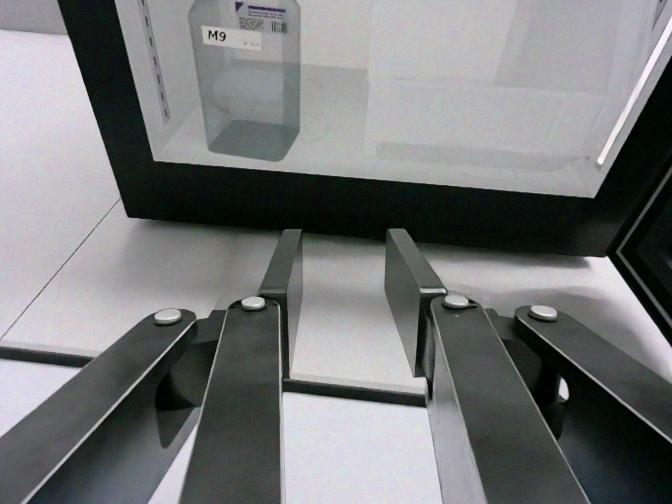

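Call:
{"op": "execute_actions", "data": {"actions": [{"left_rail":{"position_m":1.35,"speed_m_s":0.5},"steps":120,"until":{"left_rail":{"position_status":["!=","moving"]}}}], "cameras": ["cam_high","cam_right_wrist"]}}

Scene clock: 292.27 s.
left_arm: end_effector_position=(+0.0950, +0.6903, +0.1727) position_measured=179 object_status=3 end_effector_quat_wxyz=(-0.006, +0.836, +0.059, +0.546) | right_arm: end_effector_position=(-0.1481, -0.0650, +0.3601) position_measured=211 object_status=2 end_effector_quat_wxyz=(-0.367, +0.604, +0.368, +0.604)
Joint positions: left_arm=[1.35 -2.03 -0.88 1.289 -1.118 -0.668 0.532] | right_arm=[-0.447 0.096 -1.386 -2.177 -2.72 0.574 0]
Joint torques (N m): left_arm=[-5.18 -50.59 -19.15 0.2 0.77 -1.76] | right_arm=[21.01 -0.57 37.1 0.09 -11.54 -0.23]
Wrist force (N): left_arm=[1.0 1.4 1.5] | right_arm=[-18.4 30.6 25.2]
Wrist torque (N m): left_arm=[0.36 -0.63 0.07] | right_arm=[-0.45 -0.83 0.05]
Wrist force, peak (N): left_arm=[1.1 2.3 1.7] | right_arm=[-18.2 30.8 25.4]
Joint targets: left_arm=[1.350 -2.030 -0.880 1.289 -1.118 -0.668 0.532] | right_arm=[-0.447 0.096 -1.386 -2.177 -2.720 0.574 0.000]
Tool commands: left_gripper/position=-0.4 left_gripper/force_limit=-1.0 left_gripper/speed=-1.0 right_gripper/position=-1.0 right_gripper/force_limit=+0.5 right_gripper/speed=-1.0
left_rail: position_m=1.350 speed_m_s=0.50 position_status=done
right_rail: position_m=-0.447 speed_m_s=0.10 position_status=done
Images, in order (width x height): cam_high 672x504, cam_right_wrist 672x504.

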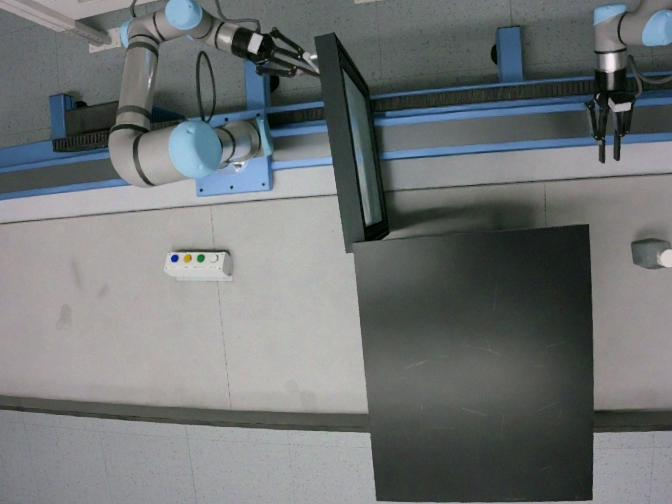

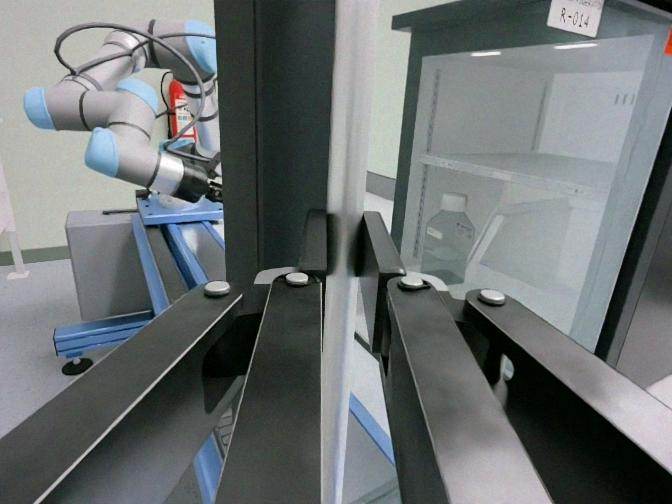

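Call:
{"op": "execute_actions", "data": {"actions": [{"right_rail":{"position_m":-0.287,"speed_m_s":0.15},"steps":120,"until":{"right_rail":{"position_status":["!=","moving"]}}}], "cameras": []}}

Call:
{"op": "execute_actions", "data": {"actions": [{"rows":[[0,0,0,0,0,0,-0.4,-1,-1,-0.004,-0.002,0.002,0.0002,-0.002,0,-1,0.5,-1],[0,0,0,0,0,0,-0.4,-1,-1,-0.014,-0.008,0.007,0.001,-0.007,0,-1,0.5,-1],[0,0,0,0,0,0,-0.4,-1,-1,-0.029,-0.017,0.015,0.002,-0.015,0,-1,0.5,-1],[0,0,0,0,0,0,-0.4,-1,-1,-0.047,-0.027,0.0245,0.003,-0.024,0,-1,0.5,-1],[0,0,0,0,0,0,-0.4,-1,-1,-0.067,-0.039,0.035,0.004,-0.034,0,-1,0.5,-1],[0,0,0,0,0,0,-0.4,-1,-1,-0.088,-0.051,0.046,0.005,-0.0445,0,-1,0.5,-1],[0,0,0,0,0,0,-0.4,-1,-1,-0.108,-0.062,0.056,0.0063,-0.055,0,-1,0.5,-1],[0,0,0,0,0,0,-0.4,-1,-1,-0.127,-0.073,0.066,0.0074,-0.064,0,-1,0.5,-1],[0,0,0,0,0,0,-0.4,-1,-1,-0.143,-0.083,0.0745,0.0083,-0.072,0,-1,0.5,-1],[0,0,0,0,0,0,-0.4,-1,-1,-0.155,-0.090,0.081,0.009,-0.079,0,-1,0.5,-1],[0,0,0,0,0,0,-0.4,-1,-1,-0.1634,-0.0945,0.0851,0.0095,-0.0828,0,-1,0.5,-1]],"steps":22}], "cameras": ["cam_right_wrist"]}}

Scene clock: 295.20 s.
left_arm: end_effector_position=(+0.0950, +0.6903, +0.1727) position_measured=179 object_status=3 end_effector_quat_wxyz=(-0.006, +0.836, +0.059, +0.546) | right_arm: end_effector_position=(-0.1480, +0.0950, +0.3601) position_measured=211 object_status=2 end_effector_quat_wxyz=(-0.367, +0.604, +0.367, +0.604)
Joint positions: left_arm=[1.35 -2.03 -0.88 1.289 -1.118 -0.668 0.532] | right_arm=[-0.287 0.096 -1.386 -2.177 -2.72 0.575 0]
Joint torques (N m): left_arm=[2.48 -63.27 -13.98 -3.02 0.25 -1.77] | right_arm=[-1.75 21.37 10.98 -1.68 0.85 -0.17]
Wrist force (N): left_arm=[1.0 1.6 1.5] | right_arm=[2.7 -6.6 -1.6]
Wrist torque (N m): left_arm=[0.39 -0.65 0.08] | right_arm=[-0.05 -1.11 0.10]
Wrist force, peak (N): left_arm=[0.9 1.9 1.7] | right_arm=[9.5 -40.8 -27.9]
Joint targets: left_arm=[1.350 -2.030 -0.880 1.289 -1.118 -0.668 0.532] | right_arm=[-0.287 0.096 -1.386 -2.177 -2.720 0.574 0.000]
Tool commands: left_gripper/position=-0.4 left_gripper/force_limit=-1.0 left_gripper/speed=-1.0 right_gripper/position=-1.0 right_gripper/force_limit=+0.5 right_gripper/speed=-1.0
left_rail: position_m=1.350 speed_m_s=0.50 position_status=done
right_rail: position_m=-0.287 speed_m_s=0.15 position_status=done
No camera images: "cameras" was empty.

Scene clock: 296.33 s.
left_arm: end_effector_position=(+0.0950, +0.6903, +0.1727) position_measured=179 object_status=3 end_effector_quat_wxyz=(-0.006, +0.836, +0.059, +0.546) | right_arm: end_effector_position=(-0.1272, +0.1842, +0.3598) position_measured=211 object_status=2 end_effector_quat_wxyz=(-0.312, +0.635, +0.312, +0.634)
Joint positions: left_arm=[1.35 -2.03 -0.88 1.289 -1.118 -0.668 0.532] | right_arm=[-0.287 -0.266 -1.596 -1.988 -2.699 0.39 0]
Joint torques (N m): left_arm=[5.18 -63.32 -13.93 -3.04 0.13 -1.7] | right_arm=[-23.9 2.99 7.03 3.55 12.72 -0.22]
Wrist force (N): left_arm=[1.0 1.5 1.7] | right_arm=[60.1 -38.8 -10.1]
Wrist torque (N m): left_arm=[0.36 -0.64 0.07] | right_arm=[1.12 -0.22 0.19]
Wrist force, peak (N): left_arm=[1.2 1.8 1.6] | right_arm=[60.1 -38.8 -10.1]
Joint targets: left_arm=[1.350 -2.030 -0.880 1.289 -1.118 -0.668 0.532] | right_arm=[-0.287 -0.267 -1.596 -1.988 -2.699 0.390 0.000]
left_rail: position_m=1.350 speed_m_s=0.50 position_status=done
right_rail: position_m=-0.287 speed_m_s=0.15 position_status=done
Images, in order (width x height): cam_right_wrist 672x504.

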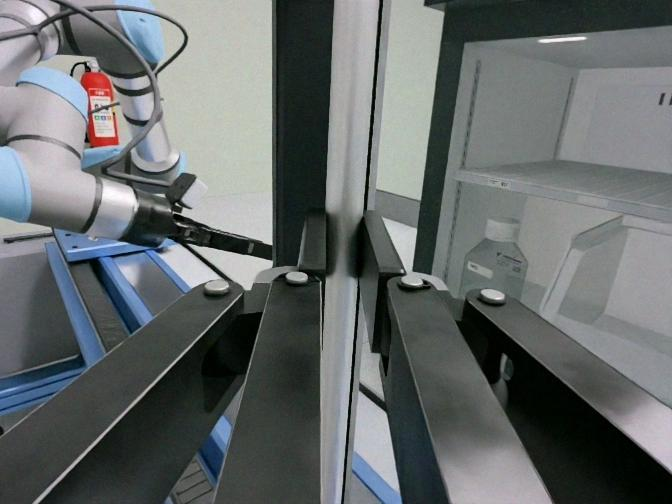

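Call:
{"op": "execute_actions", "data": {"actions": [{"rows":[[0,0,0,0,0,0,-0.4,-1,-1,-0.005,-0.0035,0.004,-0.0005,-0.002,0,-1,0.5,-1],[0,0,0,0,0,0,-0.4,-1,-1,-0.014,-0.010,0.011,-0.0014,-0.006,0,-1,0.5,-1],[0,0,0,0,0,0,-0.4,-1,-1,-0.027,-0.0185,0.021,-0.0026,-0.011,0,-1,0.5,-1],[0,0,0,0,0,0,-0.4,-1,-1,-0.042,-0.029,0.033,-0.004,-0.017,0,-1,0.5,-1],[0,0,0,0,0,0,-0.4,-1,-1,-0.058,-0.040,0.0455,-0.0056,-0.0237,0,-1,0.5,-1],[0,0,0,0,0,0,-0.4,-1,-1,-0.074,-0.051,0.058,-0.0071,-0.030,0,-1,0.5,-1],[0,0,0,0,0,0,-0.4,-1,-1,-0.090,-0.062,0.070,-0.0087,-0.0367,0,-1,0.5,-1],[0,0,0,0,0,0,-0.4,-1,-1,-0.104,-0.071,0.081,-0.010,-0.0424,0,-1,0.5,-1],[0,0,0,0,0,0,-0.4,-1,-1,-0.115,-0.079,0.090,-0.011,-0.047,0,-1,0.5,-1],[0,0,0,0,0,0,-0.4,-1,-1,-0.1215,-0.0833,0.095,-0.0117,-0.0495,0,-1,0.5,-1]],"steps":20}], "cameras": ["cam_right_wrist"]}}

Call:
{"op": "execute_actions", "data": {"actions": [{"rows":[[0,0,0,0,0,0,-0.4,-1,-1,-0.004,-0.003,0.004,-0.001,-0.0014,0,-1,0.5,-1],[0,0,0,0,0,0,-0.4,-1,-1,-0.0115,-0.0084,0.011,-0.0028,-0.004,0,-1,0.5,-1],[0,0,0,0,0,0,-0.4,-1,-1,-0.0213,-0.0154,0.0205,-0.005,-0.0073,0,-1,0.5,-1],[0,0,0,0,0,0,-0.4,-1,-1,-0.033,-0.024,0.032,-0.008,-0.0113,0,-1,0.5,-1],[0,0,0,0,0,0,-0.4,-1,-1,-0.0465,-0.0337,0.0447,-0.011,-0.016,0,-1,0.5,-1],[0,0,0,0,0,0,-0.4,-1,-1,-0.059,-0.043,0.057,-0.0143,-0.0203,0,-1,0.5,-1],[0,0,0,0,0,0,-0.4,-1,-1,-0.0716,-0.052,0.069,-0.0173,-0.0246,0,-1,0.5,-1],[0,0,0,0,0,0,-0.4,-1,-1,-0.083,-0.060,0.080,-0.020,-0.0285,0,-1,0.5,-1],[0,0,0,0,0,0,-0.4,-1,-1,-0.0915,-0.0663,0.088,-0.022,-0.0315,0,-1,0.5,-1],[0,0,0,0,0,0,-0.4,-1,-1,-0.0968,-0.0702,0.0932,-0.0234,-0.0333,0,-1,0.5,-1]],"steps":20}], "cameras": ["cam_right_wrist"]}}

Scene clock: 299.73 s.
left_arm: end_effector_position=(+0.0950, +0.6903, +0.1727) position_measured=179 object_status=3 end_effector_quat_wxyz=(-0.006, +0.836, +0.059, +0.546) | right_arm: end_effector_position=(-0.0896, +0.2690, +0.3598) position_measured=211 object_status=2 end_effector_quat_wxyz=(-0.260, +0.657, +0.260, +0.657)
Joint positions: left_arm=[1.35 -2.03 -0.88 1.289 -1.118 -0.668 0.532] | right_arm=[-0.287 -0.536 -1.781 -1.777 -2.725 0.281 0]
Joint torques (N m): left_arm=[9.24 -63.76 -13.97 -3.02 0.02 -1.5] | right_arm=[-14.63 2.44 13.06 0.13 5 -0.31]
Wrist force (N): left_arm=[1.2 1.7 1.6] | right_arm=[57.4 -16.8 -2.6]
Wrist torque (N m): left_arm=[0.41 -0.68 0.07] | right_arm=[0.48 -0.24 0.08]
Wrist force, peak (N): left_arm=[1.1 1.7 1.8] | right_arm=[61.5 -39.6 -9.8]
Joint targets: left_arm=[1.350 -2.030 -0.880 1.289 -1.118 -0.668 0.532] | right_arm=[-0.287 -0.537 -1.781 -1.777 -2.725 0.280 0.000]
left_rail: position_m=1.350 speed_m_s=0.50 position_status=done
right_rail: position_m=-0.287 speed_m_s=0.15 position_status=done
Images, in order (width x height): cam_right_wrist 672x504.

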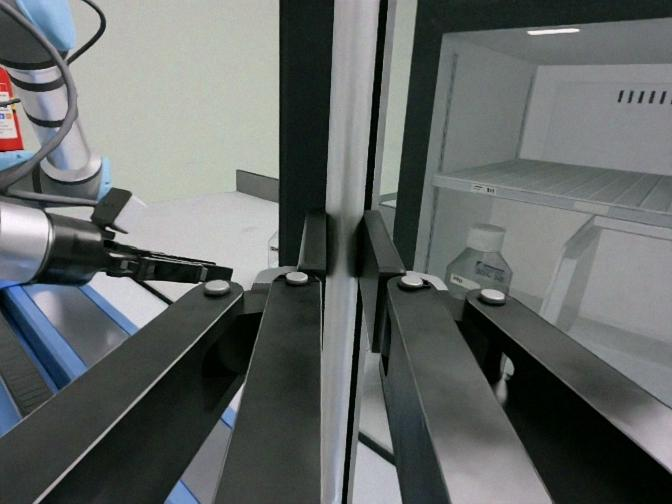

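Scene clock: 300.77 s.
left_arm: end_effector_position=(+0.0950, +0.6903, +0.1727) position_measured=179 object_status=3 end_effector_quat_wxyz=(-0.006, +0.836, +0.059, +0.546) | right_arm: end_effector_position=(-0.0333, +0.3432, +0.3596) position_measured=211 object_status=2 end_effector_quat_wxyz=(-0.213, +0.674, +0.214, +0.674)
Joint positions: left_arm=[1.35 -2.03 -0.88 1.289 -1.118 -0.668 0.532] | right_arm=[-0.287 -0.751 -1.937 -1.57 -2.777 0.207 0]
Joint torques (N m): left_arm=[8.7 -64.02 -14.27 -2.89 0.09 -1.49] | right_arm=[-20 7.12 7.96 -2.18 9.95 -0.19]
Wrist force (N): left_arm=[1.1 1.5 1.7] | right_arm=[58.9 -30.7 -3.6]
Wrist torque (N m): left_arm=[0.38 -0.66 0.07] | right_arm=[0.87 -0.27 0.15]
Wrist force, peak (N): left_arm=[1.1 1.8 1.7] | right_arm=[62.2 -29.4 -3.4]
Joint targets: left_arm=[1.350 -2.030 -0.880 1.289 -1.118 -0.668 0.532] | right_arm=[-0.287 -0.752 -1.937 -1.570 -2.777 0.206 0.000]
left_rail: position_m=1.350 speed_m_s=0.50 position_status=done
right_rail: position_m=-0.287 speed_m_s=0.15 position_status=done
Images, in order (width x height): cam_right_wrist 672x504.

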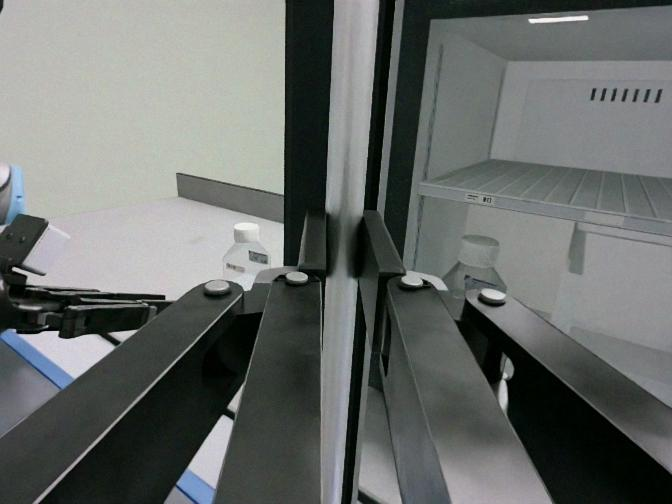

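Call:
{"op": "execute_actions", "data": {"actions": [{"rows":[[0,0,0,0,0,0,-0.4,-1,-1,-0.0035,-0.0025,0.004,-0.001,-0.001,0,-1,0.5,-1],[0,0,0,0,0,0,-0.4,-1,-1,-0.010,-0.0076,0.011,-0.0036,-0.003,0,-1,0.5,-1],[0,0,0,0,0,0,-0.4,-1,-1,-0.0184,-0.0139,0.0206,-0.0066,-0.006,0,-1,0.5,-1],[0,0,0,0,0,0,-0.4,-1,-1,-0.0285,-0.0214,0.0318,-0.0103,-0.009,0,-1,0.5,-1],[0,0,0,0,0,0,-0.4,-1,-1,-0.040,-0.030,0.045,-0.0145,-0.0128,0,-1,0.5,-1],[0,0,0,0,0,0,-0.4,-1,-1,-0.051,-0.0384,0.057,-0.0184,-0.0162,0,-1,0.5,-1],[0,0,0,0,0,0,-0.4,-1,-1,-0.062,-0.0466,0.0693,-0.0223,-0.0197,0,-1,0.5,-1],[0,0,0,0,0,0,-0.4,-1,-1,-0.072,-0.054,0.0805,-0.026,-0.023,0,-1,0.5,-1],[0,0,0,0,0,0,-0.4,-1,-1,-0.079,-0.0595,0.0884,-0.0285,-0.025,0,-1,0.5,-1],[0,0,0,0,0,0,-0.4,-1,-1,-0.0837,-0.063,0.0936,-0.0302,-0.0266,0,-1,0.5,-1]],"steps":20}], "cameras": ["cam_right_wrist"]}}

Call:
{"op": "execute_actions", "data": {"actions": [{"rows":[[0,0,0,0,0,0,-0.4,-1,-1,-0.003,-0.0023,0.0037,-0.0014,-0.001,0,-1,0.5,-1],[0,0,0,0,0,0,-0.4,-1,-1,-0.009,-0.007,0.011,-0.004,-0.0026,0,-1,0.5,-1],[0,0,0,0,0,0,-0.4,-1,-1,-0.016,-0.0128,0.0205,-0.0077,-0.0047,0,-1,0.5,-1],[0,0,0,0,0,0,-0.4,-1,-1,-0.025,-0.0197,0.0317,-0.012,-0.0072,0,-1,0.5,-1],[0,0,0,0,0,0,-0.4,-1,-1,-0.035,-0.0279,0.0447,-0.0168,-0.0102,0,-1,0.5,-1],[0,0,0,0,0,0,-0.4,-1,-1,-0.045,-0.0354,0.0568,-0.0214,-0.013,0,-1,0.5,-1],[0,0,0,0,0,0,-0.4,-1,-1,-0.0543,-0.043,0.069,-0.026,-0.0157,0,-1,0.5,-1],[0,0,0,0,0,0,-0.4,-1,-1,-0.063,-0.050,0.080,-0.030,-0.0182,0,-1,0.5,-1],[0,0,0,0,0,0,-0.4,-1,-1,-0.0695,-0.055,0.088,-0.0333,-0.020,0,-1,0.5,-1],[0,0,0,0,0,0,-0.4,-1,-1,-0.0734,-0.0581,0.0932,-0.0351,-0.0212,0,-1,0.5,-1]],"steps":20}], "cameras": ["cam_right_wrist"]}}

Scene clock: 303.50 s.
left_arm: end_effector_position=(+0.0950, +0.6903, +0.1727) position_measured=179 object_status=3 end_effector_quat_wxyz=(-0.006, +0.836, +0.059, +0.546) | right_arm: end_effector_position=(+0.0387, +0.4054, +0.3597) position_measured=211 object_status=2 end_effector_quat_wxyz=(-0.170, +0.686, +0.170, +0.686)
Joint positions: left_arm=[1.35 -2.03 -0.88 1.289 -1.118 -0.668 0.532] | right_arm=[-0.287 -0.937 -2.077 -1.362 -2.844 0.147 0]
Joint torques (N m): left_arm=[9.03 -63.47 -13.37 -2.97 0.27 -1.37] | right_arm=[-21.58 14.58 9.48 -3.73 10.76 -0.29]
Wrist force (N): left_arm=[1.1 1.6 1.6] | right_arm=[50.3 -33.5 -1.7]
Wrist torque (N m): left_arm=[0.39 -0.65 0.07] | right_arm=[0.84 -0.69 0.16]
Wrist force, peak (N): left_arm=[1.2 1.8 1.7] | right_arm=[59.9 -32.6 -3.6]
Joint targets: left_arm=[1.350 -2.030 -0.880 1.289 -1.118 -0.668 0.532] | right_arm=[-0.287 -0.938 -2.077 -1.362 -2.844 0.147 0.000]
left_rail: position_m=1.350 speed_m_s=0.50 position_status=done
right_rail: position_m=-0.287 speed_m_s=0.15 position_status=done
Images, in order (width x height): cam_right_wrist 672x504.

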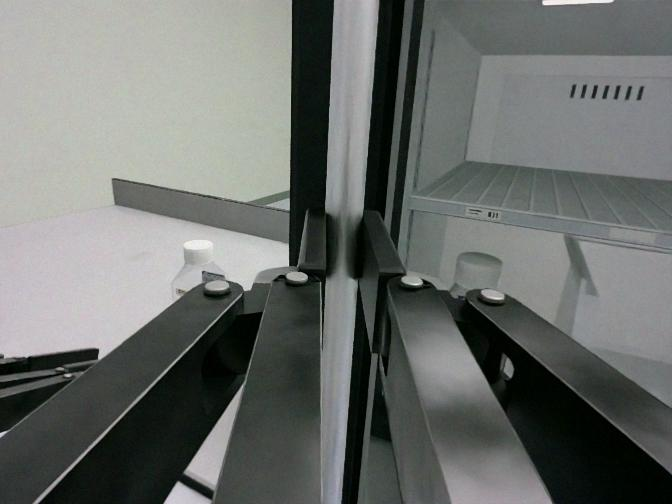

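Scene clock: 304.53 s.
left_arm: end_effector_position=(+0.0950, +0.6903, +0.1727) position_measured=179 object_status=3 end_effector_quat_wxyz=(-0.006, +0.836, +0.059, +0.546) | right_arm: end_effector_position=(+0.1212, +0.4519, +0.3596) position_measured=211 object_status=2 end_effector_quat_wxyz=(-0.130, +0.695, +0.130, +0.695)
Joint positions: left_arm=[1.35 -2.03 -0.88 1.289 -1.118 -0.668 0.532] | right_arm=[-0.287 -1.101 -2.206 -1.155 -2.922 0.1 0]
Joint torques (N m): left_arm=[8.65 -63.8 -13.95 -2.88 0.28 -1.32] | right_arm=[-8.08 22.8 21.25 -1.88 -0.46 -0.17]
Wrist force (N): left_arm=[1.0 1.7 1.5] | right_arm=[34.0 -2.6 1.2]
Wrist torque (N m): left_arm=[0.42 -0.63 0.07] | right_arm=[-0.08 -1.05 0.11]
Wrist force, peak (N): left_arm=[1.0 1.5 1.8] | right_arm=[49.7 -33.7 -1.7]
Joint targets: left_arm=[1.350 -2.030 -0.880 1.289 -1.118 -0.668 0.532] | right_arm=[-0.287 -1.101 -2.206 -1.155 -2.922 0.100 0.000]
left_rail: position_m=1.350 speed_m_s=0.50 position_status=done
right_rail: position_m=-0.287 speed_m_s=0.15 position_status=done
Images, in order (width x height): cam_right_wrist 672x504.

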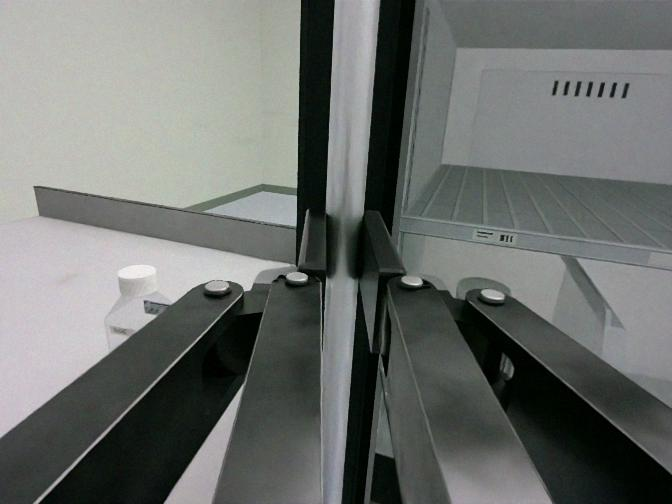

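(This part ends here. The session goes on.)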